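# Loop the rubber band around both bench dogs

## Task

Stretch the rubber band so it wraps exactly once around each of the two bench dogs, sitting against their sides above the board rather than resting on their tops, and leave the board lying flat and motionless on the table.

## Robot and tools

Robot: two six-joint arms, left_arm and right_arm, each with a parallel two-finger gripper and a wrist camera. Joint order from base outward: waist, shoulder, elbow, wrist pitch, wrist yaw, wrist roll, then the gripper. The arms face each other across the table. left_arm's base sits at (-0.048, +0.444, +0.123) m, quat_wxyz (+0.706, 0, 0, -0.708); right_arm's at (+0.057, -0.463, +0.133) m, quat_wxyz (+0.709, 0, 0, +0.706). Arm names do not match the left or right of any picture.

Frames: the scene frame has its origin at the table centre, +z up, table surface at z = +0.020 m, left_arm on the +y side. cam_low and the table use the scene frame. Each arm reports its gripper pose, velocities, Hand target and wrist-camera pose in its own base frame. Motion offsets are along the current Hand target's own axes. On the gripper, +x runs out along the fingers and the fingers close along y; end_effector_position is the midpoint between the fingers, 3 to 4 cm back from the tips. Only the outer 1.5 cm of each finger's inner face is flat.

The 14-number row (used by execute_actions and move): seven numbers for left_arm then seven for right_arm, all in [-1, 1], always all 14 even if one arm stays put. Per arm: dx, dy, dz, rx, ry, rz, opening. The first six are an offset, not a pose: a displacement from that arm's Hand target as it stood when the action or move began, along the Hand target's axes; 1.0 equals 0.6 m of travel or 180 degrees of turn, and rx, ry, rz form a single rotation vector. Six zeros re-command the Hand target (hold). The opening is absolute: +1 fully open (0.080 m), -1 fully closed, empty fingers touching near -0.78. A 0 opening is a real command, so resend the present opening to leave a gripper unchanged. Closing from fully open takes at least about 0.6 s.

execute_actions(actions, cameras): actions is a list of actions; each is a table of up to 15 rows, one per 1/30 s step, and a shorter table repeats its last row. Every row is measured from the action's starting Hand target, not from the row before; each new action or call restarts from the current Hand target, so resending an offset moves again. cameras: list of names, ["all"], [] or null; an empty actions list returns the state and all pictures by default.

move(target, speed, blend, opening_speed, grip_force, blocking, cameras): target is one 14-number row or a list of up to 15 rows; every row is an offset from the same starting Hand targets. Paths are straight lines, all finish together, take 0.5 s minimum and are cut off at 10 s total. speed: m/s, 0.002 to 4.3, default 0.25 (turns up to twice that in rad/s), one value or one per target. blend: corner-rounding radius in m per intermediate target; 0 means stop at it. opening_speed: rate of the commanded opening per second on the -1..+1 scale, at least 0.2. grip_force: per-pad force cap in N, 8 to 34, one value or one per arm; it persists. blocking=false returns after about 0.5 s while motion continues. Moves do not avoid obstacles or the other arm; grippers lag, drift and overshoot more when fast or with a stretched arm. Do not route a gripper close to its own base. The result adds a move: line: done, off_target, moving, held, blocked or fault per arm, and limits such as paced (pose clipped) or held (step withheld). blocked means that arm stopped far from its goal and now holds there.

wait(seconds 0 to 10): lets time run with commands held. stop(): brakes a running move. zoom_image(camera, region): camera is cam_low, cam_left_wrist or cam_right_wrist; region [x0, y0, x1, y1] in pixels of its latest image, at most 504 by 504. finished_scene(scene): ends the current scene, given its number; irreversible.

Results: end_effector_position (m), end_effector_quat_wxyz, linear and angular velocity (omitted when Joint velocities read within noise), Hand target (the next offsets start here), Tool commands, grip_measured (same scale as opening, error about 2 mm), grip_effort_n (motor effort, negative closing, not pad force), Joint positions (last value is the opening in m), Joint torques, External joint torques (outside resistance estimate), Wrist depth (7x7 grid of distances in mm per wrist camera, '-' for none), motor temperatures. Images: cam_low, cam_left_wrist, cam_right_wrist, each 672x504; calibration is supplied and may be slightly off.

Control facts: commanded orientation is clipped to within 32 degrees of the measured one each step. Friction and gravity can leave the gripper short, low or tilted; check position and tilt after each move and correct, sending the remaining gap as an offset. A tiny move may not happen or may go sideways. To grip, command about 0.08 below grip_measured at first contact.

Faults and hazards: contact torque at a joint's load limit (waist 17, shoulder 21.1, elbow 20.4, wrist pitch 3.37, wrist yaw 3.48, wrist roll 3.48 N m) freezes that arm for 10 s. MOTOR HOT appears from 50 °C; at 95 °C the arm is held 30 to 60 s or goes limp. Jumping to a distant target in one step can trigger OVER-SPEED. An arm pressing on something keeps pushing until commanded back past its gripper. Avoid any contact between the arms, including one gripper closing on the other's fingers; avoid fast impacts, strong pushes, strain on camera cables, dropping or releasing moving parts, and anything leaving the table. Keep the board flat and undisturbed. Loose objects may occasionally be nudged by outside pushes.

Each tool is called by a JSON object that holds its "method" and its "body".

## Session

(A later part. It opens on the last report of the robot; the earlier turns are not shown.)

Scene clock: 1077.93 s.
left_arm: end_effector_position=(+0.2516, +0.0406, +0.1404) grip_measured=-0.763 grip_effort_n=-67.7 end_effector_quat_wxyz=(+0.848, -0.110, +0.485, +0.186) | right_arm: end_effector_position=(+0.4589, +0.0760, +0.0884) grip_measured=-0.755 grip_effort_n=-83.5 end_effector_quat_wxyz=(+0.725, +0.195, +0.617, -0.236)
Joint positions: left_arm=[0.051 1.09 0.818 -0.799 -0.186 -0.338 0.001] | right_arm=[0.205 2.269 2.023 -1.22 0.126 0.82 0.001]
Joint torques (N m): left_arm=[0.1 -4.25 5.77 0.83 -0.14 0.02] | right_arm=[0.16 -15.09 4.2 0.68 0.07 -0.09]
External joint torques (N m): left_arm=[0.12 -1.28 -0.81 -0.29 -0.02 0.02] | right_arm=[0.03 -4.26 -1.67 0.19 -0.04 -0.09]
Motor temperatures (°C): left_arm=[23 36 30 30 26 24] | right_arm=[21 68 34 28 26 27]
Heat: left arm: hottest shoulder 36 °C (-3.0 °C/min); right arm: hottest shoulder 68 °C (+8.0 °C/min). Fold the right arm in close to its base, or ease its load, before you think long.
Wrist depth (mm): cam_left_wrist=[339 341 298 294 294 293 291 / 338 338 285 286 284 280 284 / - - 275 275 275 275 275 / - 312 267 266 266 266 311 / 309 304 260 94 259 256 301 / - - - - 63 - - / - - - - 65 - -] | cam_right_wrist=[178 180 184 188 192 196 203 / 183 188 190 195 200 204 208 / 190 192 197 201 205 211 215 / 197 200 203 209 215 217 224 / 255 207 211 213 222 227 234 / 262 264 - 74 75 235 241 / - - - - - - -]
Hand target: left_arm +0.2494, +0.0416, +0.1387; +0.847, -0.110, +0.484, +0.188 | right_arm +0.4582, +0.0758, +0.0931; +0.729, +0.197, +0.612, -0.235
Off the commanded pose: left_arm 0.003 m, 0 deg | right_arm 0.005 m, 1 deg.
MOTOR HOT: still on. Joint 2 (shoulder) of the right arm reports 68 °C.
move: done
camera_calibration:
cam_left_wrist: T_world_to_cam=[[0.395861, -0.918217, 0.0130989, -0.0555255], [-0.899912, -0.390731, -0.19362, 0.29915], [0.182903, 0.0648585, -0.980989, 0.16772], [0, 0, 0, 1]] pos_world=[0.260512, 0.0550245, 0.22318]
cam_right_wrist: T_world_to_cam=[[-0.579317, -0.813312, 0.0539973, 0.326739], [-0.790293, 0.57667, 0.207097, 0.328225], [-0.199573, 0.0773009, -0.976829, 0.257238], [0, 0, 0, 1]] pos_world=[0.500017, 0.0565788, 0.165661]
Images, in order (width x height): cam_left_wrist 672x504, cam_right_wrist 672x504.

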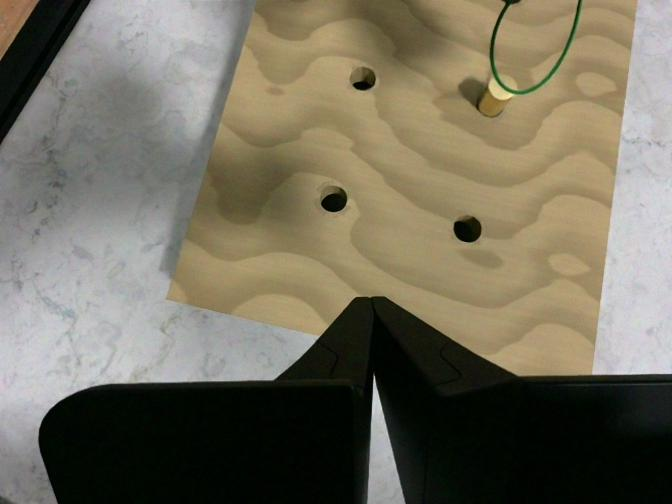

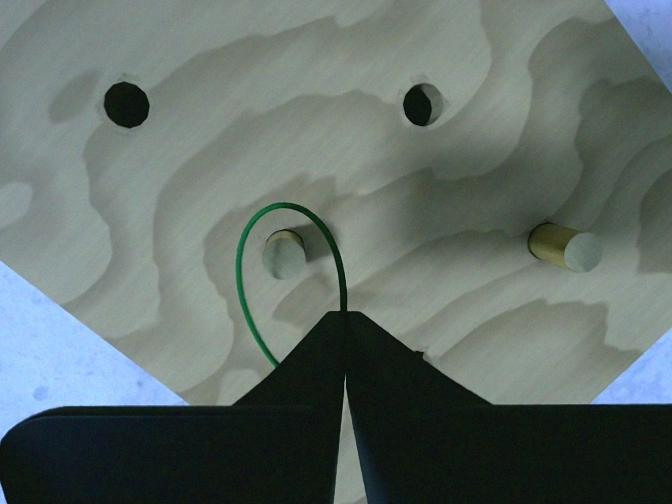

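{"method": "move", "body": {"target": [[0,0,0,0,0,0,-1, 0.0008,0.0102,0.0045,0,0,0,-1],[0,0,0,0,0,0,-1, 0.0943,0.0102,-0.012,0,0,0,-1]], "speed": 0.06, "cameras": ["cam_right_wrist","cam_left_wrist"]}}

{"method": "zoom_image", "body": {"camera": "cam_left_wrist", "region": [400, 0, 640, 200]}}

Scene clock: 1087.57 s.
left_arm: end_effector_position=(+0.2516, +0.0406, +0.1404) grip_measured=-0.763 grip_effort_n=-67.7 end_effector_quat_wxyz=(+0.848, -0.110, +0.485, +0.186) | right_arm: end_effector_position=(+0.4660, +0.0788, +0.0455) grip_measured=-0.755 grip_effort_n=-83.5 end_effector_quat_wxyz=(+0.734, +0.200, +0.607, -0.230)
Joint positions: left_arm=[0.051 1.09 0.818 -0.799 -0.186 -0.338 0.001] | right_arm=[0.207 2.291 1.887 -1.031 0.126 0.82 0.001]
Joint torques (N m): left_arm=[0.21 -4.18 5.75 0.86 -0.13 0.04] | right_arm=[0.24 -11.5 4.32 0.71 0.1 0.1]
External joint torques (N m): left_arm=[0.21 -1.23 -0.75 -0.23 -0.01 0.04] | right_arm=[0.31 -0.53 -1.6 0.15 -0.02 0.1]
Motor temperatures (°C): left_arm=[23 35 30 30 26 24] | right_arm=[21 71 34 28 26 27]
Heat: left arm: hottest shoulder 35 °C (-3.0 °C/min); right arm: hottest shoulder 71 °C (+9.1 °C/min). Fold the right arm in close to its base, or ease its load, before you think long.
Wrist depth (mm): cam_left_wrist=[346 - 297 294 293 289 292 / 333 351 283 284 284 281 285 / - 327 276 275 275 274 271 / 317 - 268 267 264 265 - / 309 307 261 93 257 257 260 / - - - - 63 - - / - - - - 65 - -] | cam_right_wrist=[143 145 147 149 152 154 157 / 148 150 151 154 157 159 162 / 152 154 157 159 161 164 167 / 158 158 161 164 167 170 171 / 162 164 166 145 173 176 180 / 166 168 - 74 75 181 185 / - - - - - - -]
Hand target: left_arm +0.2494, +0.0416, +0.1387; +0.847, -0.110, +0.484, +0.188 | right_arm +0.4640, +0.0791, +0.0361; +0.729, +0.197, +0.612, -0.235
Off the commanded pose: left_arm 0.003 m, 0 deg | right_arm 0.010 m, 1 deg.
MOTOR HOT: still on. Joint 2 (shoulder) of the right arm reports 71 °C.
move: off_target (right_arm)
camera_calibration:
cam_left_wrist: T_world_to_cam=[[0.395861, -0.918217, 0.0130989, -0.0555255], [-0.899912, -0.390731, -0.19362, 0.29915], [0.182903, 0.0648585, -0.980989, 0.16772], [0, 0, 0, 1]] pos_world=[0.260512, 0.0550245, 0.22318]
cam_right_wrist: T_world_to_cam=[[-0.578417, -0.815111, 0.0320608, 0.336121], [-0.797606, 0.573362, 0.187297, 0.345701], [-0.171051, 0.082764, -0.98178, 0.203102], [0, 0, 0, 1]] pos_world=[0.504892, 0.0589543, 0.123876]
Images, in order (width x height): cam_left_wrist 672x504, cam_right_wrist 672x504.

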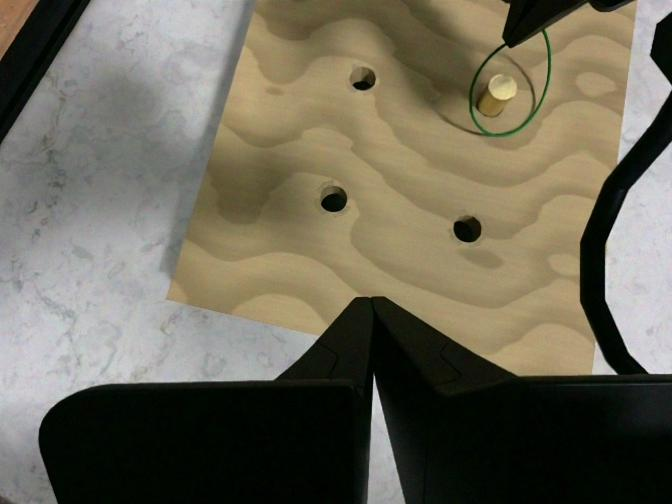

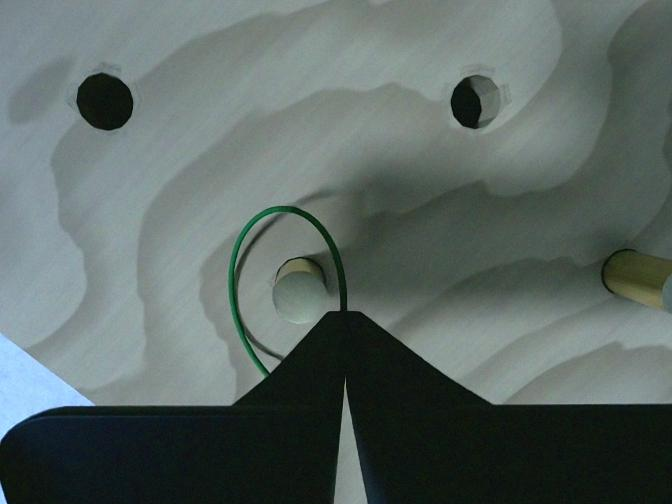

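Scaled by 2.100 from the camera's 672x504 image, which has a finer 960x720 frame.

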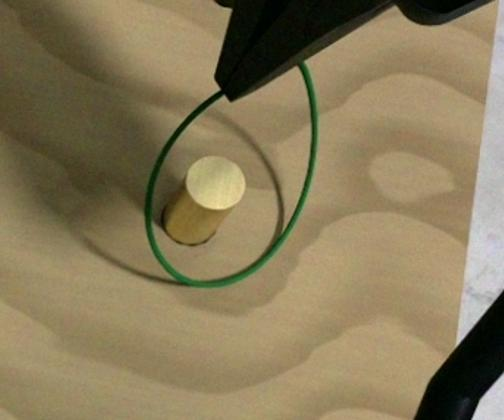

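{"method": "move", "body": {"target": [[0,0,0,0,0,0,-1, 0.0135,-0.0413,-0.0105,0,0,0,-1],[0,0,0,0,0,0,-1, 0.0098,-0.1598,-0.012,0,0,0,-1]], "speed": 0.08, "blend": 0.008, "cameras": ["cam_right_wrist","cam_left_wrist"]}}

{"method": "zoom_image", "body": {"camera": "cam_left_wrist", "region": [400, 0, 640, 200]}}

Scene clock: 1099.43 s.
left_arm: end_effector_position=(+0.2516, +0.0406, +0.1404) grip_measured=-0.763 grip_effort_n=-67.7 end_effector_quat_wxyz=(+0.848, -0.110, +0.485, +0.186) | right_arm: end_effector_position=(+0.4056, +0.0088, +0.0264) grip_measured=-0.755 grip_effort_n=-83.5 end_effector_quat_wxyz=(+0.727, +0.199, +0.615, -0.232)
Joint positions: left_arm=[0.051 1.09 0.818 -0.799 -0.186 -0.338 0.001] | right_arm=[0.059 2.057 1.43 -0.813 0.101 0.674 0.001]
Joint torques (N m): left_arm=[0.08 -4.16 5.77 0.86 -0.13 0.02] | right_arm=[-0.67 -12.88 3.73 0.36 0.21 -0.06]
External joint torques (N m): left_arm=[0.08 -1.22 -0.78 -0.25 -0.01 0.02] | right_arm=[-0.64 -3.67 -1.85 -0.19 0.11 -0.07]
Motor temperatures (°C): left_arm=[23 35 30 30 26 24] | right_arm=[21 71 33 28 26 27]
Heat: left arm: hottest shoulder 35 °C (-2.0 °C/min); right arm: hottest shoulder 71 °C (+4.0 °C/min). Fold the right arm in close to its base, or ease its load, before you think long.
Wrist depth (mm): cam_left_wrist=[328 356 300 295 294 293 294 / - 337 286 284 281 281 283 / 320 326 277 275 275 274 273 / - - 267 267 266 266 308 / - - 263 94 257 256 257 / - - - - 63 - - / - - - - 65 - -] | cam_right_wrist=[129 130 133 134 136 138 187 / 132 134 136 138 140 142 146 / 137 138 141 144 146 148 150 / 142 143 146 148 125 154 157 / 147 148 151 151 157 160 163 / 151 153 - 74 75 165 227 / - - - - - - -]
Hand target: left_arm +0.2494, +0.0416, +0.1387; +0.847, -0.110, +0.484, +0.188 | right_arm +0.4031, +0.0048, +0.0290; +0.729, +0.197, +0.612, -0.235
Off the commanded pose: left_arm 0.003 m, 0 deg | right_arm 0.005 m, 1 deg.
MOTOR HOT: still on. Joint 2 (shoulder) of the right arm reports 71 °C.
move: done; blend cut to 0 m at target 1
camera_calibration:
cam_left_wrist: T_world_to_cam=[[0.395861, -0.918217, 0.0130989, -0.0555255], [-0.899912, -0.390731, -0.19362, 0.29915], [0.182903, 0.0648585, -0.980989, 0.16772], [0, 0, 0, 1]] pos_world=[0.260512, 0.0550245, 0.22318]
cam_right_wrist: T_world_to_cam=[[-0.578906, -0.814302, 0.0421985, 0.24455], [-0.792645, 0.57414, 0.205127, 0.338719], [-0.191263, 0.0853006, -0.977825, 0.18783], [0, 0, 0, 1]] pos_world=[0.44598, -0.0113563, 0.103865]
Images, in order (width x height): cam_left_wrist 672x504, cam_right_wrist 672x504.

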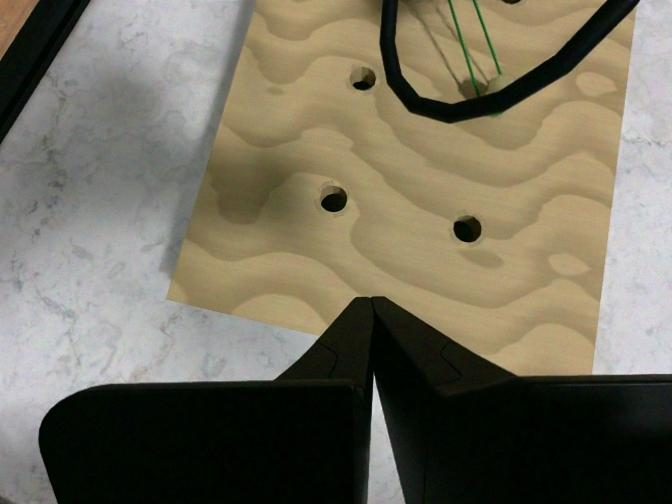

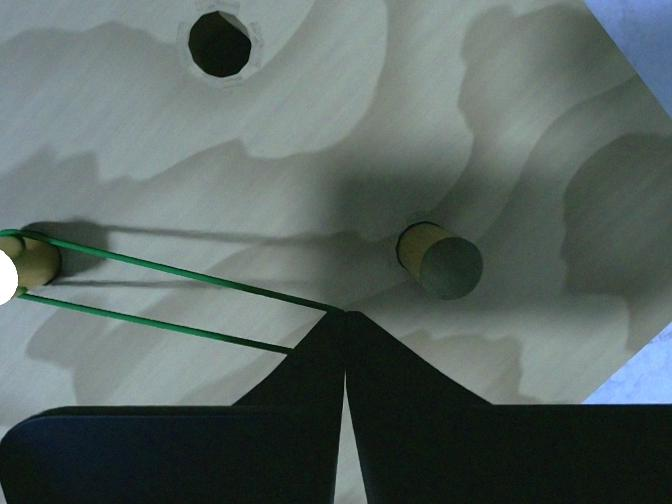

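Scaled by 2.100 from the camera's 672x504 image, which has a finer 960x720 frame.

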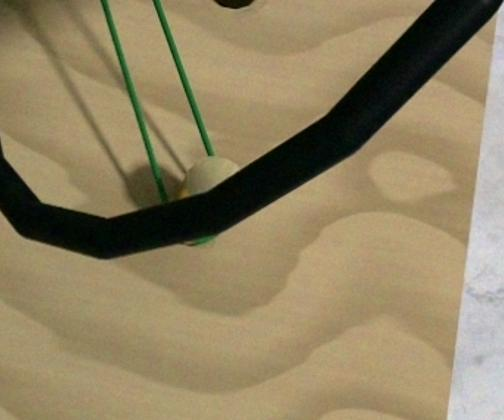

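{"method": "move", "body": {"target": [[0,0,0,0,0,0,-1, -0.0213,0,0.0038,0,0,0,-1],[0,0,0,0,0,0,-1, -0.0198,-0.0967,0.0127,0,0,0,-1]], "speed": 0.07, "cameras": ["cam_right_wrist","cam_left_wrist"]}}

{"method": "zoom_image", "body": {"camera": "cam_right_wrist", "region": [220, 200, 450, 400]}}

Scene clock: 1111.53 s.
left_arm: end_effector_position=(+0.2516, +0.0406, +0.1404) grip_measured=-0.763 grip_effort_n=-67.7 end_effector_quat_wxyz=(+0.848, -0.110, +0.485, +0.186) | right_arm: end_effector_position=(+0.3816, -0.0359, +0.0412) grip_measured=-0.756 grip_effort_n=-83.5 end_effector_quat_wxyz=(+0.733, +0.202, +0.610, -0.222)
Joint positions: left_arm=[0.051 1.09 0.818 -0.799 -0.186 -0.338 0.001] | right_arm=[-0.067 1.934 1.312 -0.786 0.069 0.539 0.001]
Joint torques (N m): left_arm=[0.17 -4.25 5.78 0.84 -0.16 0.05] | right_arm=[-1.81 -12.06 3.46 -0.03 0.65 -0.09]
External joint torques (N m): left_arm=[0.19 -1.28 -0.83 -0.29 -0.04 0.05] | right_arm=[-1.81 -3.83 -2.06 -0.62 0.59 -0.09]
Motor temperatures (°C): left_arm=[23 35 30 30 26 24] | right_arm=[21 72 32 28 26 27]
Heat: left arm: hottest shoulder 35 °C (-2.0 °C/min); right arm: hottest shoulder 72 °C (+4.0 °C/min). Fold the right arm in close to its base, or ease its load, before you think long.
Wrist depth (mm): cam_left_wrist=[333 - 349 294 293 292 295 / - 345 286 286 283 282 285 / - - 277 275 274 275 277 / 313 315 268 267 265 265 267 / 301 310 264 94 257 258 304 / - - - - 63 - - / - - - - 65 - -] | cam_right_wrist=[145 147 147 149 153 199 201 / 150 151 152 154 155 204 208 / 155 157 158 159 160 164 217 / 160 161 163 164 167 169 221 / 167 168 168 169 172 175 232 / 171 172 - 74 75 237 240 / - - - - - - -]
Hand target: left_arm +0.2494, +0.0416, +0.1387; +0.847, -0.110, +0.484, +0.188 | right_arm +0.3737, -0.0455, +0.0422; +0.729, +0.197, +0.612, -0.235
Off the commanded pose: left_arm 0.003 m, 0 deg | right_arm 0.012 m, 2 deg.
MOTOR HOT: still on. Joint 2 (shoulder) of the right arm reports 72 °C.
move: off_target (right_arm)
camera_calibration:
cam_left_wrist: T_world_to_cam=[[0.395861, -0.918217, 0.0130989, -0.0555255], [-0.899912, -0.390731, -0.19362, 0.29915], [0.182903, 0.0648585, -0.980989, 0.16772], [0, 0, 0, 1]] pos_world=[0.260512, 0.0550245, 0.22318]
cam_right_wrist: T_world_to_cam=[[-0.569819, -0.821503, 0.0209627, 0.190805], [-0.803378, 0.562251, 0.196105, 0.346357], [-0.172887, 0.0949031, -0.980359, 0.195026], [0, 0, 0, 1]] pos_world=[0.420698, -0.0565012, 0.119273]
Images, in order (width x height): cam_left_wrist 672x504, cam_right_wrist 672x504.

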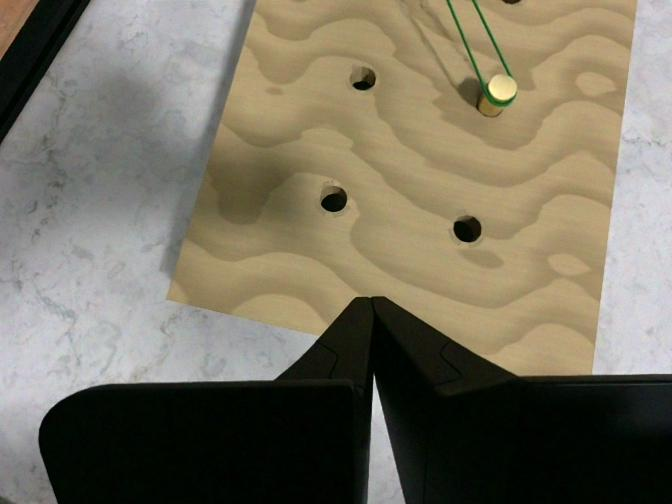

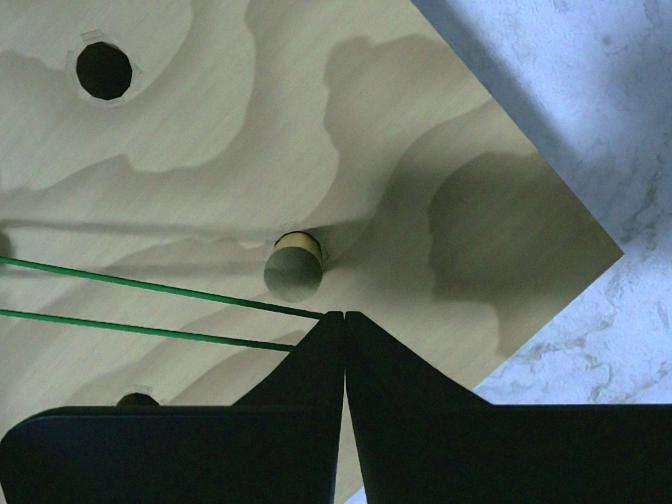

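Scaled by 2.191 from the camera's 672x504 image, which has a finer 960x720 frame.

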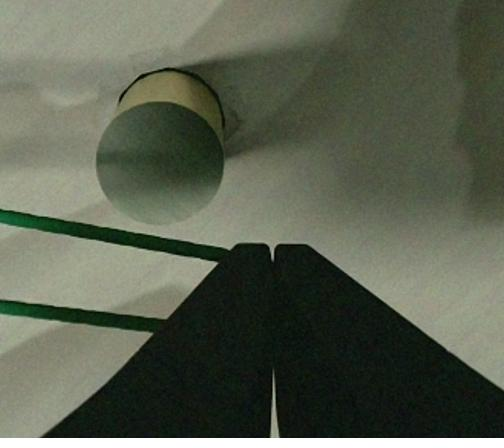

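{"method": "move", "body": {"target": [[0,0,0,0,0,0,-1, 0.0008,-0.021,0.005,0,0,0,-1],[0,0,0,0,0,0,-1, 0.03,-0.021,0,0,0,0,-1]], "speed": 0.06, "cameras": ["cam_right_wrist"]}}

{"method": "zoom_image", "body": {"camera": "cam_right_wrist", "region": [200, 200, 450, 400]}}

Scene clock: 1119.90 s.
left_arm: end_effector_position=(+0.2516, +0.0406, +0.1404) grip_measured=-0.763 grip_effort_n=-67.7 end_effector_quat_wxyz=(+0.848, -0.110, +0.485, +0.186) | right_arm: end_effector_position=(+0.3794, -0.0466, +0.0336) grip_measured=-0.756 grip_effort_n=-83.5 end_effector_quat_wxyz=(+0.742, +0.203, +0.600, -0.218)
Joint positions: left_arm=[0.051 1.09 0.818 -0.799 -0.186 -0.338 0.001] | right_arm=[-0.098 1.921 1.255 -0.712 0.061 0.504 0.001]
Joint torques (N m): left_arm=[0.1 -4.07 5.8 0.84 -0.13 0.02] | right_arm=[-2.23 -8.7 3.25 0 0.74 -0.12]
External joint torques (N m): left_arm=[0.09 -1.09 -0.72 -0.25 0 0.02] | right_arm=[-2.23 -0.47 -2.35 -0.66 0.68 -0.12]
Motor temperatures (°C): left_arm=[23 34 30 30 26 24] | right_arm=[21 73 32 28 26 27]
Heat: left arm: hottest shoulder 34 °C (-2.0 °C/min); right arm: hottest shoulder 73 °C (+5.0 °C/min). Fold the right arm in close to its base, or ease its load, before you think long.
Wrist depth (mm): cam_left_wrist=[343 - 298 294 293 293 297 / - 338 284 284 283 280 281 / 327 327 275 276 274 273 277 / 318 316 267 265 266 265 315 / 310 308 263 94 257 257 300 / - - - - 63 - - / - - - - 65 - -] | cam_right_wrist=[142 142 143 144 191 193 194 / 151 147 147 148 149 199 201 / 150 151 152 153 154 157 207 / 155 155 155 157 158 160 210 / 160 159 162 161 164 165 220 / 164 165 - 74 75 224 227 / - - - - - - -]
Hand target: left_arm +0.2494, +0.0416, +0.1387; +0.847, -0.110, +0.484, +0.188 | right_arm +0.3690, -0.0576, +0.0245; +0.729, +0.197, +0.612, -0.235
Off the commanded pose: left_arm 0.003 m, 0 deg | right_arm 0.018 m, 3 deg.
MOTOR HOT: still on. Joint 2 (shoulder) of the right arm reports 73 °C.
move: off_target (right_arm)
camera_calibration:
cam_right_wrist: T_world_to_cam=[[-0.566365, -0.824135, 0.00569071, 0.18005], [-0.811194, 0.558665, 0.172791, 0.355664], [-0.145582, 0.0932465, -0.984942, 0.177844], [0, 0, 0, 1]] pos_world=[0.416378, -0.0668952, 0.112686]
Images, in order (width x height): cam_right_wrist 672x504.

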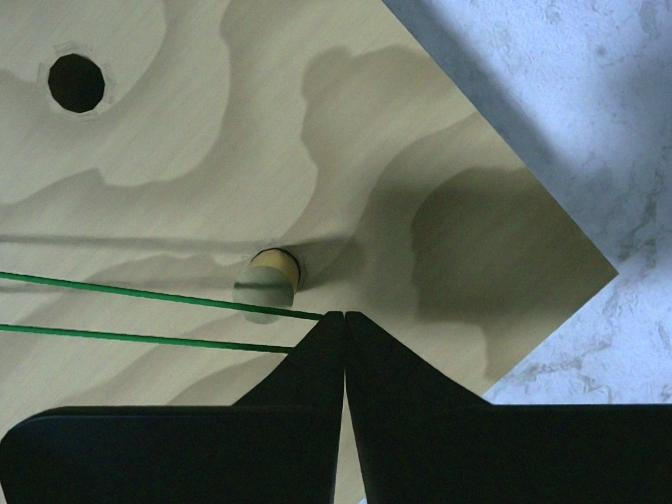

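Scaled by 2.016 from the camera's 672x504 image, which has a finer 960x720 frame.

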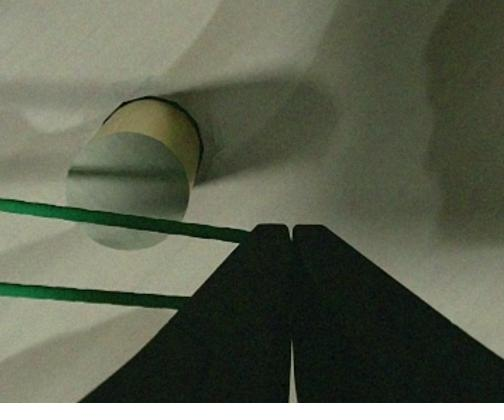

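{"method": "move", "body": {"target": [0,0,0,0,0,0,-1, 0.0435,0,-0.0077,0,0,0,-1], "speed": 0.06, "cameras": ["cam_right_wrist"]}}

{"method": "zoom_image", "body": {"camera": "cam_right_wrist", "region": [200, 200, 450, 400]}}

{"method": "zoom_image", "body": {"camera": "cam_low", "region": [230, 230, 350, 300]}}

Scene clock: 1124.10 s.
left_arm: end_effector_position=(+0.2516, +0.0406, +0.1404) grip_measured=-0.763 grip_effort_n=-67.7 end_effector_quat_wxyz=(+0.848, -0.110, +0.485, +0.186) | right_arm: end_effector_position=(+0.3811, -0.0471, +0.0107) grip_measured=-0.756 grip_effort_n=-83.5 end_effector_quat_wxyz=(+0.745, +0.204, +0.597, -0.218)
Joint positions: left_arm=[0.051 1.09 0.818 -0.799 -0.186 -0.338 0.001] | right_arm=[-0.099 1.96 1.208 -0.617 0.061 0.504 0.001]
Joint torques (N m): left_arm=[0.15 -4.21 5.75 0.87 -0.16 0.03] | right_arm=[-2.2 -7.87 2.81 0.07 0.73 -0.14]
External joint torques (N m): left_arm=[0.17 -1.28 -0.79 -0.24 -0.05 0.03] | right_arm=[-2.14 0.4 -2.57 -0.6 0.66 -0.14]
Motor temperatures (°C): left_arm=[23 34 30 30 26 24] | right_arm=[21 71 32 27 27 27]
Heat: left arm: hottest shoulder 34 °C (-2.0 °C/min); right arm: hottest shoulder 71 °C (+3.0 °C/min). Fold the right arm in close to its base, or ease its load, before you think long.
Wrist depth (mm): cam_left_wrist=[346 343 296 296 295 294 295 / 346 333 284 283 284 282 283 / 329 330 277 276 276 274 275 / 317 317 267 266 266 263 312 / 306 305 262 93 259 257 307 / - - - - 63 - - / - - - - 65 - -] | cam_right_wrist=[- 123 124 124 126 173 173 / 127 127 127 128 129 176 179 / 130 130 131 131 132 133 184 / 134 134 135 135 136 137 139 / 137 138 108 138 140 141 142 / 141 142 - 74 75 144 200 / - - - - - - -]
Hand target: left_arm +0.2494, +0.0416, +0.1387; +0.847, -0.110, +0.484, +0.188 | right_arm +0.3689, -0.0576, -0.0021; +0.729, +0.197, +0.612, -0.235
Off the commanded pose: left_arm 0.003 m, 0 deg | right_arm 0.020 m, 3 deg.
MOTOR HOT: still on. Joint 2 (shoulder) of the right arm reports 71 °C.
move: off_target (right_arm)
camera_calibration:
cam_right_wrist: T_world_to_cam=[[-0.566981, -0.82373, 0.00159001, 0.181051], [-0.812239, 0.559391, 0.165378, 0.361724], [-0.137116, 0.0924746, -0.986229, 0.152295], [0, 0, 0, 1]] pos_world=[0.417341, -0.0672917, 0.0900889]
Images, in order (width x height): cam_right_wrist 672x504.

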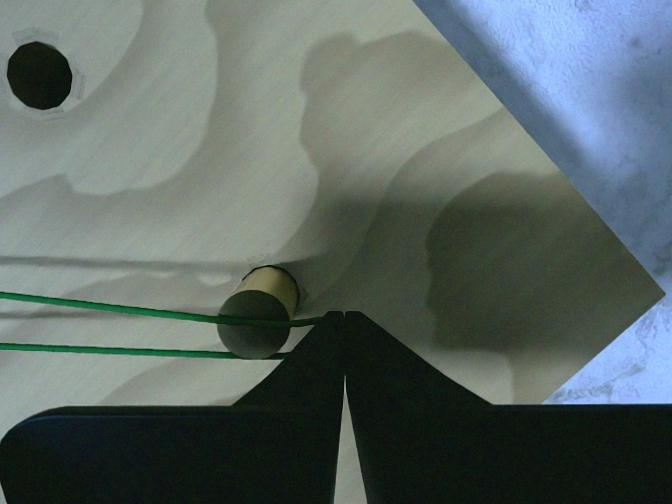

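Scaled by 2.016 from the camera's 672x504 image, which has a finer 960x720 frame.

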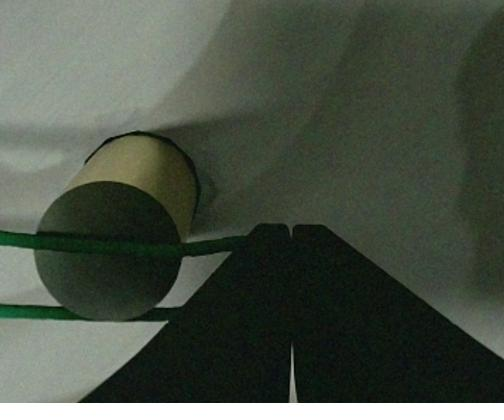

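This scene's latest camera images include none from cam_low. They are from: cam_right_wrist. cam_low's image comes with the result of a call that names it in "cameras".

{"method": "move", "body": {"target": [0,0,0,0,0,0,-1, 0.0157,0.0013,0.031,0,0,0,-1], "speed": 0.06, "cameras": ["cam_right_wrist"]}}

{"method": "zoom_image", "body": {"camera": "cam_right_wrist", "region": [200, 200, 450, 400]}}

Scene clock: 1130.50 s.
left_arm: end_effector_position=(+0.2516, +0.0406, +0.1404) grip_measured=-0.763 grip_effort_n=-67.7 end_effector_quat_wxyz=(+0.848, -0.110, +0.485, +0.186) | right_arm: end_effector_position=(+0.3889, -0.0544, -0.0030) grip_measured=-0.756 grip_effort_n=-83.5 end_effector_quat_wxyz=(+0.736, +0.201, +0.609, -0.217)
Joint positions: left_arm=[0.051 1.09 0.818 -0.799 -0.186 -0.338 0.001] | right_arm=[-0.118 2.034 1.261 -0.626 0.054 0.479 0.001]
Joint torques (N m): left_arm=[0.2 -4.13 5.71 0.86 -0.13 0.07] | right_arm=[-2.62 -8.65 5.42 -0.25 0.89 -0.09]
External joint torques (N m): left_arm=[0.2 -1.16 -0.85 -0.25 -0.01 0.07] | right_arm=[-2.58 0.1 0.08 -0.89 0.83 -0.09]
Motor temperatures (°C): left_arm=[23 34 30 30 25 24] | right_arm=[22 68 31 27 27 27]
Heat: left arm: hottest shoulder 34 °C (-2.0 °C/min); right arm: hottest shoulder 68 °C (+0.0 °C/min). Fold the right arm in close to its base, or ease its load, before you think long.
Wrist depth (mm): cam_left_wrist=[- - 295 296 293 293 296 / 320 338 285 285 282 281 286 / 329 - 275 275 274 274 276 / 314 - 266 266 266 265 271 / 308 - 263 93 257 257 301 / - - - - 63 - - / - - - - 65 - -] | cam_right_wrist=[106 107 108 108 110 157 158 / 110 110 111 112 113 161 163 / - 114 115 116 117 118 169 / 118 118 120 120 121 122 173 / 122 123 119 123 125 126 127 / - 126 94 74 75 130 132 / - - - - - - -]
Hand target: left_arm +0.2494, +0.0416, +0.1387; +0.847, -0.110, +0.484, +0.188 | right_arm +0.3856, -0.0685, -0.0081; +0.729, +0.197, +0.612, -0.235
Off the commanded pose: left_arm 0.003 m, 0 deg | right_arm 0.016 m, 2 deg.
MOTOR HOT: still on. Joint 2 (shoulder) of the right arm reports 68 °C.
move: off_target (right_arm)
camera_calibration:
cam_right_wrist: T_world_to_cam=[[-0.561737, -0.827205, 0.0135401, 0.177307], [-0.810172, 0.553338, 0.193487, 0.373478], [-0.167546, 0.0977193, -0.981009, 0.15274], [0, 0, 0, 1]] pos_world=[0.427772, -0.074916, 0.0751753]
Images, in order (width x height): cam_right_wrist 672x504.

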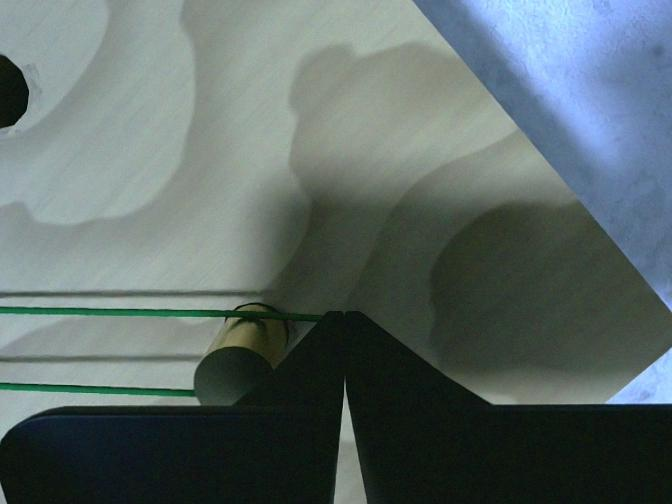

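Scaled by 2.016 from the camera's 672x504 image, which has a finer 960x720 frame.

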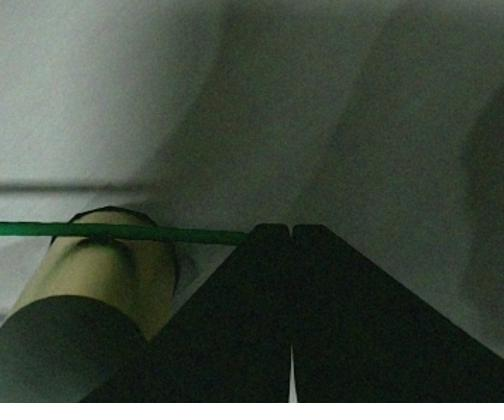

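{"method": "move", "body": {"target": [[0,0,0,0,0,0,-1, 0.0027,0.0007,0.0148,0,0,0,-1],[0,0,0,0,0,0,-1, 0.009,0.0272,0.0127,0,0,0,-1]], "speed": 0.05, "cameras": ["cam_right_wrist"]}}

{"method": "zoom_image", "body": {"camera": "cam_right_wrist", "region": [150, 220, 450, 500]}}

Scene clock: 1144.43 s.
left_arm: end_effector_position=(+0.2516, +0.0406, +0.1404) grip_measured=-0.763 grip_effort_n=-67.7 end_effector_quat_wxyz=(+0.848, -0.110, +0.485, +0.186) | right_arm: end_effector_position=(+0.3980, -0.0527, -0.0076) grip_measured=-0.756 grip_effort_n=-83.5 end_effector_quat_wxyz=(+0.730, +0.198, +0.616, -0.220)
Joint positions: left_arm=[0.051 1.09 0.818 -0.799 -0.186 -0.338 0.001] | right_arm=[-0.109 2.084 1.322 -0.657 0.061 0.488 0.001]
Joint torques (N m): left_arm=[0.18 -4.09 5.62 0.83 -0.15 0.06] | right_arm=[-0.95 -8.04 6.7 0.7 0.79 0.27]
External joint torques (N m): left_arm=[0.18 -1.13 -0.91 -0.27 -0.03 0.06] | right_arm=[-1.03 0.92 1.48 0.12 0.75 0.27]
Motor temperatures (°C): left_arm=[23 34 30 30 25 24] | right_arm=[22 64 32 27 27 27]
Heat: left arm: hottest shoulder 34 °C (-1.0 °C/min); right arm: hottest shoulder 64 °C (-7.1 °C/min). Fold the right arm in close to its base, or ease its load, before you think long.
Wrist depth (mm): cam_left_wrist=[337 349 291 294 293 294 297 / 331 341 286 284 284 283 285 / - 338 276 276 275 274 271 / - 322 267 266 265 265 309 / 315 305 263 93 257 257 258 / - - - - 63 - - / - - - - 65 - -] | cam_right_wrist=[- 101 102 103 105 152 154 / 104 104 105 106 108 157 160 / 107 108 109 110 111 114 165 / 111 112 114 115 117 117 121 / - 117 116 117 120 121 124 / - 120 - 74 75 126 127 / - - - - - - -]
Hand target: left_arm +0.2494, +0.0416, +0.1387; +0.847, -0.110, +0.484, +0.188 | right_arm +0.4020, -0.0602, -0.0121; +0.729, +0.197, +0.612, -0.235
Off the commanded pose: left_arm 0.003 m, 0 deg | right_arm 0.010 m, 2 deg.
MOTOR HOT: still on. Joint 2 (shoulder) of the right arm reports 64 °C.
move: off_target (right_arm)
camera_calibration:
cam_right_wrist: T_world_to_cam=[[-0.561997, -0.826668, 0.0279031, 0.184059], [-0.805705, 0.554752, 0.20758, 0.379181], [-0.187079, 0.0941779, -0.97782, 0.157199], [0, 0, 0, 1]] pos_world=[0.438358, -0.0730004, 0.0698658]
Images, in order (width x height): cam_right_wrist 672x504.

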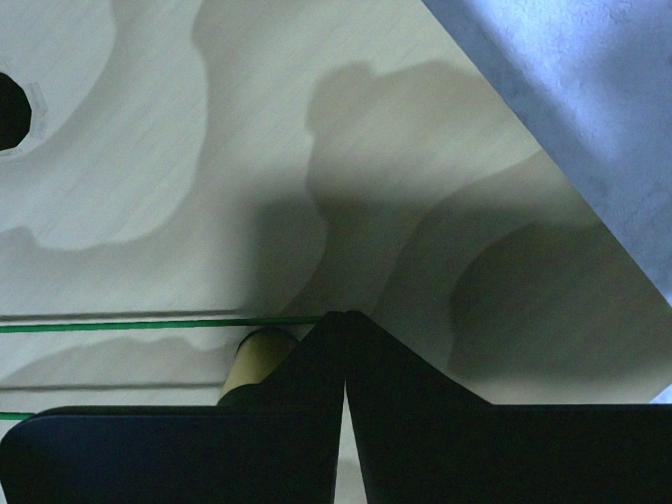

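Scaled by 1.680 from the camera's 672x504 image, which has a finer 960x720 frame.

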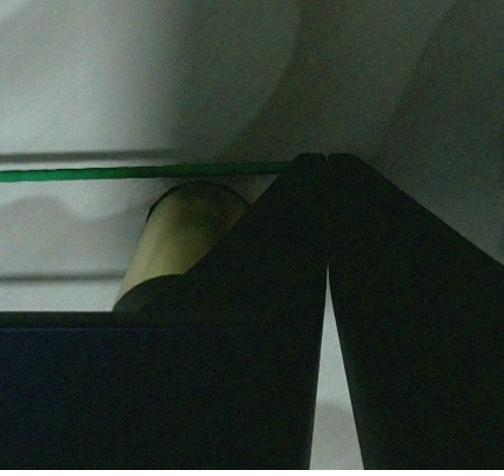

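{"method": "move", "body": {"target": [[0,0,0,0,0,0,-1, 0.0,0.001,0.007,0,0,0,-1],[0,0,0,0,0,0,-1, 0.0,0.043,-0.0013,0,0,0,-1]], "speed": 0.04, "cameras": ["cam_right_wrist","cam_low"]}}

{"method": "zoom_image", "body": {"camera": "cam_right_wrist", "region": [150, 220, 450, 500]}}

{"method": "zoom_image", "body": {"camera": "cam_low", "region": [220, 230, 340, 300]}}

Scene clock: 1150.57 s.
left_arm: end_effector_position=(+0.2516, +0.0406, +0.1404) grip_measured=-0.763 grip_effort_n=-67.7 end_effector_quat_wxyz=(+0.848, -0.110, +0.485, +0.186) | right_arm: end_effector_position=(+0.4000, -0.0475, -0.0082) grip_measured=-0.756 grip_effort_n=-83.5 end_effector_quat_wxyz=(+0.719, +0.189, +0.623, -0.244)
Joint positions: left_arm=[0.051 1.09 0.818 -0.799 -0.186 -0.338 0.001] | right_arm=[-0.078 2.115 1.371 -0.712 0.107 0.541 0.001]
Joint torques (N m): left_arm=[0.18 -4.16 5.71 0.88 -0.14 0.04] | right_arm=[1.92 -7.24 8.77 2.35 -0.31 0.45]
External joint torques (N m): left_arm=[0.17 -1.21 -0.84 -0.22 -0.02 0.03] | right_arm=[1.91 1.9 3.53 1.81 -0.39 0.45]
Motor temperatures (°C): left_arm=[23 34 30 30 25 24] | right_arm=[22 63 33 28 27 27]
Heat: left arm: hottest shoulder 34 °C (-1.0 °C/min); right arm: hottest shoulder 63 °C (-7.1 °C/min). Fold the right arm in close to its base, or ease its load, before you think long.
Wrist depth (mm): cam_left_wrist=[331 350 296 294 293 293 293 / 336 - 283 284 283 281 284 / 331 324 276 276 274 272 320 / 326 314 268 266 264 265 312 / - 307 263 94 258 258 303 / - - - - 63 - - / - - - - 65 - -] | cam_right_wrist=[- 97 100 102 105 155 159 / - 101 103 105 108 160 165 / 103 105 107 109 112 116 171 / 107 109 112 114 117 120 176 / - 113 115 117 121 124 128 / - 117 - 74 75 129 133 / - - - - - - -]
Hand target: left_arm +0.2494, +0.0416, +0.1387; +0.847, -0.110, +0.484, +0.188 | right_arm +0.4164, -0.0388, -0.0122; +0.729, +0.197, +0.612, -0.235
Off the commanded pose: left_arm 0.003 m, 0 deg | right_arm 0.019 m, 2 deg.
MOTOR HOT: still on. Joint 2 (shoulder) of the right arm reports 63 °C.
move: off_target (right_arm)
camera_calibration:
cam_right_wrist: T_world_to_cam=[[-0.582265, -0.809276, 0.0777173, 0.198907], [-0.782561, 0.583811, 0.216249, 0.370273], [-0.220378, 0.0650959, -0.97324, 0.168486], [0, 0, 0, 1]] pos_world=[0.442709, -0.0661666, 0.0684475]
Images, in order (width x height): cam_low 672x504, cam_right_wrist 672x504.

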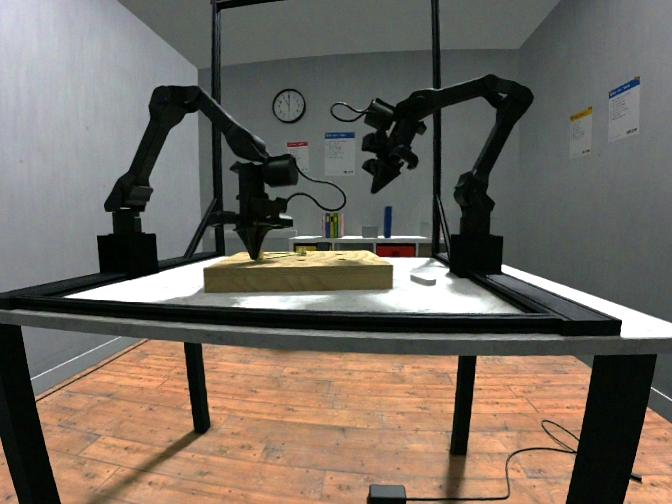

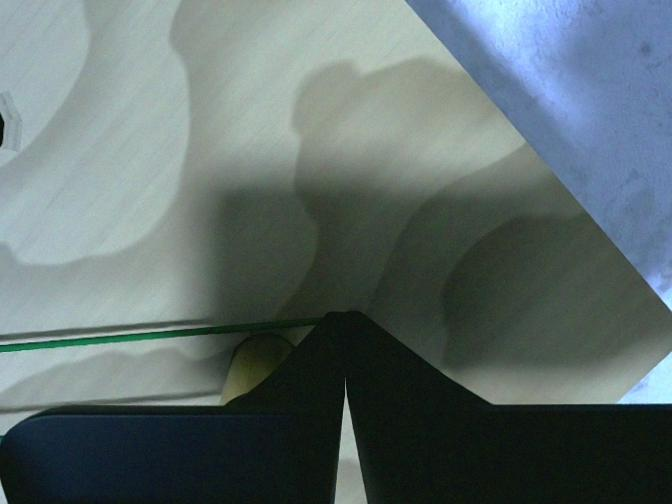

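Scaled by 1.680 from the camera's 672x504 image, which has a finer 960x720 frame.

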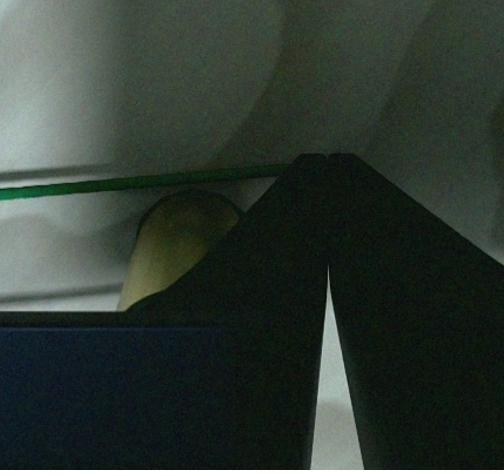

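Scaled by 4.200 from the camera's 672x504 image, which has a finer 960x720 frame.

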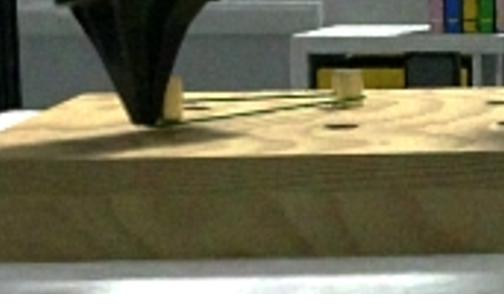

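{"method": "move", "body": {"target": [0,0,0,0,0,0,-1, 0.0,-0.0325,-0.0067,0,0,0,-1], "speed": 0.05}}

{"method": "move", "body": {"target": [0,0,0,0,0,0,-1, 0,0,0,0,0,0,-0.62], "opening_speed": 0.3, "cameras": ["cam_right_wrist","cam_low"]}}

{"method": "zoom_image", "body": {"camera": "cam_right_wrist", "region": [150, 220, 450, 500]}}

{"method": "zoom_image", "body": {"camera": "cam_low", "region": [220, 230, 340, 300]}}

Scene clock: 1154.90 s.
left_arm: end_effector_position=(+0.2516, +0.0406, +0.1404) grip_measured=-0.763 grip_effort_n=-67.7 end_effector_quat_wxyz=(+0.848, -0.110, +0.485, +0.186) | right_arm: end_effector_position=(+0.3989, -0.0502, -0.0089) grip_measured=-0.756 grip_effort_n=-83.5 end_effector_quat_wxyz=(+0.725, +0.195, +0.619, -0.232)
Joint positions: left_arm=[0.051 1.09 0.818 -0.799 -0.186 -0.338 0.001] | right_arm=[-0.094 2.1 1.343 -0.678 0.083 0.516 0.001]
Joint torques (N m): left_arm=[0.08 -4.26 5.74 0.84 -0.13 0.02] | right_arm=[-0.2 -10.14 3.98 2.48 0.09 0.04]
External joint torques (N m): left_arm=[0.1 -1.28 -0.84 -0.28 -0.01 0.02] | right_arm=[-0.27 -0.98 -1.33 1.9 0.02 0.04]
Motor temperatures (°C): left_arm=[23 34 30 30 25 24] | right_arm=[22 62 34 29 27 27]
Heat: left arm: hottest shoulder 34 °C (-1.0 °C/min); right arm: hottest shoulder 62 °C (-8.0 °C/min). Fold the right arm in close to its base, or ease its load, before you think long.
Wrist depth (mm): cam_left_wrist=[328 - 167 294 293 293 295 / - - 285 285 284 282 285 / 336 329 276 276 274 275 272 / - 272 268 267 266 265 311 / 308 307 304 93 257 258 300 / - - - - 63 - - / - - - - 65 - -] | cam_right_wrist=[- 99 100 102 105 153 155 / - 102 104 105 107 158 161 / 105 106 108 109 111 115 167 / 109 110 113 114 117 118 122 / - 115 115 117 120 122 125 / - 118 - 74 75 127 129 / - - - - - - -]
Hand target: left_arm +0.2494, +0.0416, +0.1387; +0.847, -0.110, +0.484, +0.188 | right_arm +0.4017, -0.0524, -0.0130; +0.729, +0.197, +0.612, -0.235
Off the commanded pose: left_arm 0.003 m, 0 deg | right_arm 0.005 m, 1 deg.
MOTOR HOT: still on. Joint 2 (shoulder) of the right arm reports 62 °C.
move: done

Scene clock: 1156.17 s.
left_arm: end_effector_position=(+0.2516, +0.0406, +0.1404) grip_measured=-0.763 grip_effort_n=-67.7 end_effector_quat_wxyz=(+0.848, -0.110, +0.485, +0.186) | right_arm: end_effector_position=(+0.4023, -0.0553, -0.0084) grip_measured=-0.624 grip_effort_n=18.8 end_effector_quat_wxyz=(+0.731, +0.194, +0.609, -0.238)
Joint positions: left_arm=[0.051 1.09 0.818 -0.799 -0.186 -0.338 0.001] | right_arm=[-0.101 2.099 1.341 -0.657 0.097 0.516 0.007]
Joint torques (N m): left_arm=[0.14 -4.23 5.8 0.89 -0.14 0.04] | right_arm=[0.4 -10.1 4.23 0.92 -0.1 0.02]
External joint torques (N m): left_arm=[0.12 -1.29 -0.75 -0.21 -0.02 0.04] | right_arm=[0.4 -1 -1.02 0.33 -0.18 0.01]
Motor temperatures (°C): left_arm=[23 34 30 30 25 24] | right_arm=[22 62 33 29 27 27]
Heat: left arm: hottest shoulder 34 °C (-1.0 °C/min); right arm: hottest shoulder 62 °C (-8.1 °C/min). Fold the right arm in close to its base, or ease its load, before you think long.
Wrist depth (mm): cam_left_wrist=[346 363 293 295 293 292 294 / 338 338 286 285 284 281 287 / 329 - 275 276 274 275 276 / 321 317 267 268 266 265 309 / - - 303 93 258 257 303 / - - - - 63 - - / - - - - 65 - -] | cam_right_wrist=[- 99 100 102 150 154 156 / - 102 104 105 109 158 162 / 105 105 108 109 111 164 168 / 108 109 111 113 116 117 173 / 112 113 115 116 119 121 125 / - 116 - 95 75 125 128 / - - - 125 - - -]
Hand target: left_arm +0.2494, +0.0416, +0.1387; +0.847, -0.110, +0.484, +0.188 | right_arm +0.4017, -0.0524, -0.0130; +0.729, +0.197, +0.612, -0.235
Off the commanded pose: left_arm 0.003 m, 0 deg | right_arm 0.005 m, 1 deg.
MOTOR HOT: still on. Joint 2 (shoulder) of the right arm reports 62 °C.
move: done
camera_calibration:
cam_right_wrist: T_world_to_cam=[[-0.582204, -0.811367, 0.0521679, 0.193614], [-0.792148, 0.580526, 0.18839, 0.380028], [-0.183138, 0.0683566, -0.980708, 0.154445], [0, 0, 0, 1]] pos_world=[0.442046, -0.0740816, 0.0697712]
Images, in order (width x height): cam_low 672x504, cam_right_wrist 672x504.

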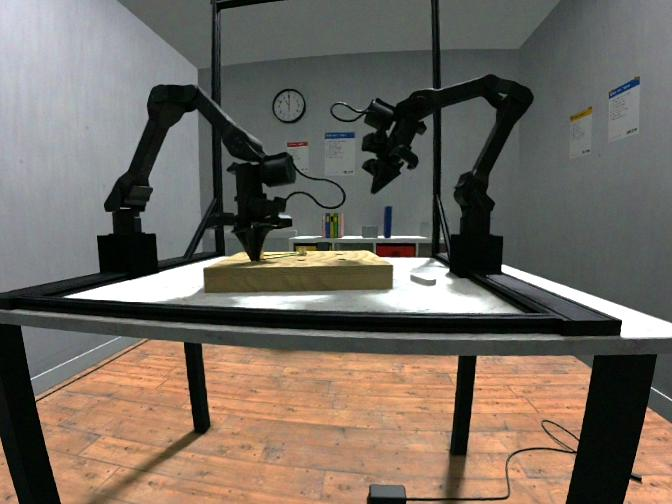

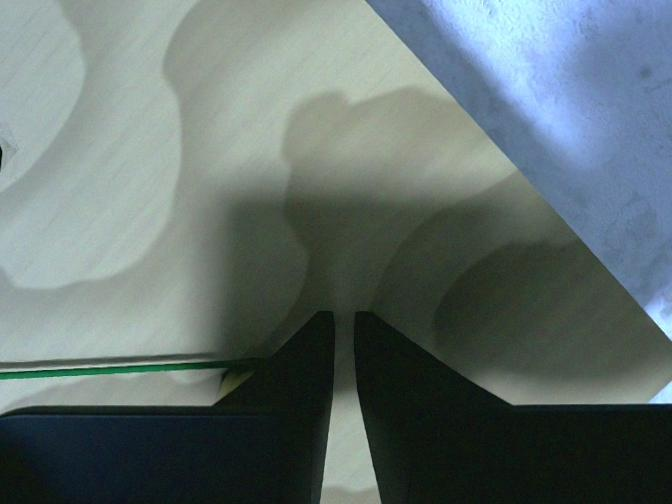

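Scaled by 1.680 from the camera's 672x504 image, which has a finer 960x720 frame.

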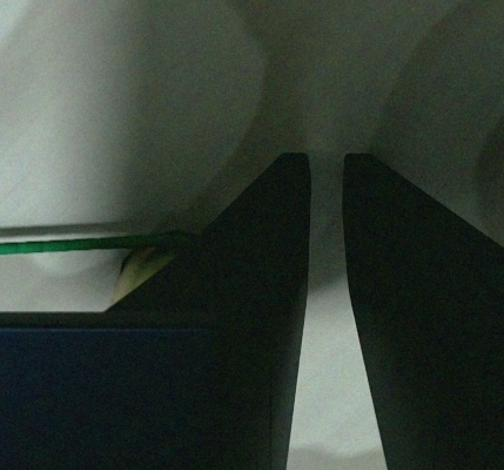

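Scaled by 4.200 from the camera's 672x504 image, which has a finer 960x720 frame.

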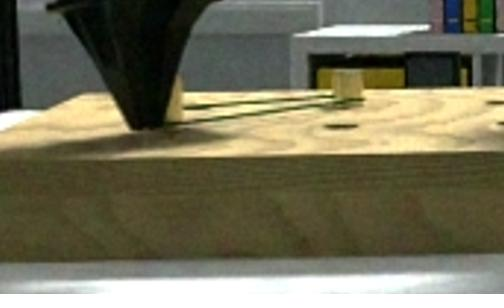

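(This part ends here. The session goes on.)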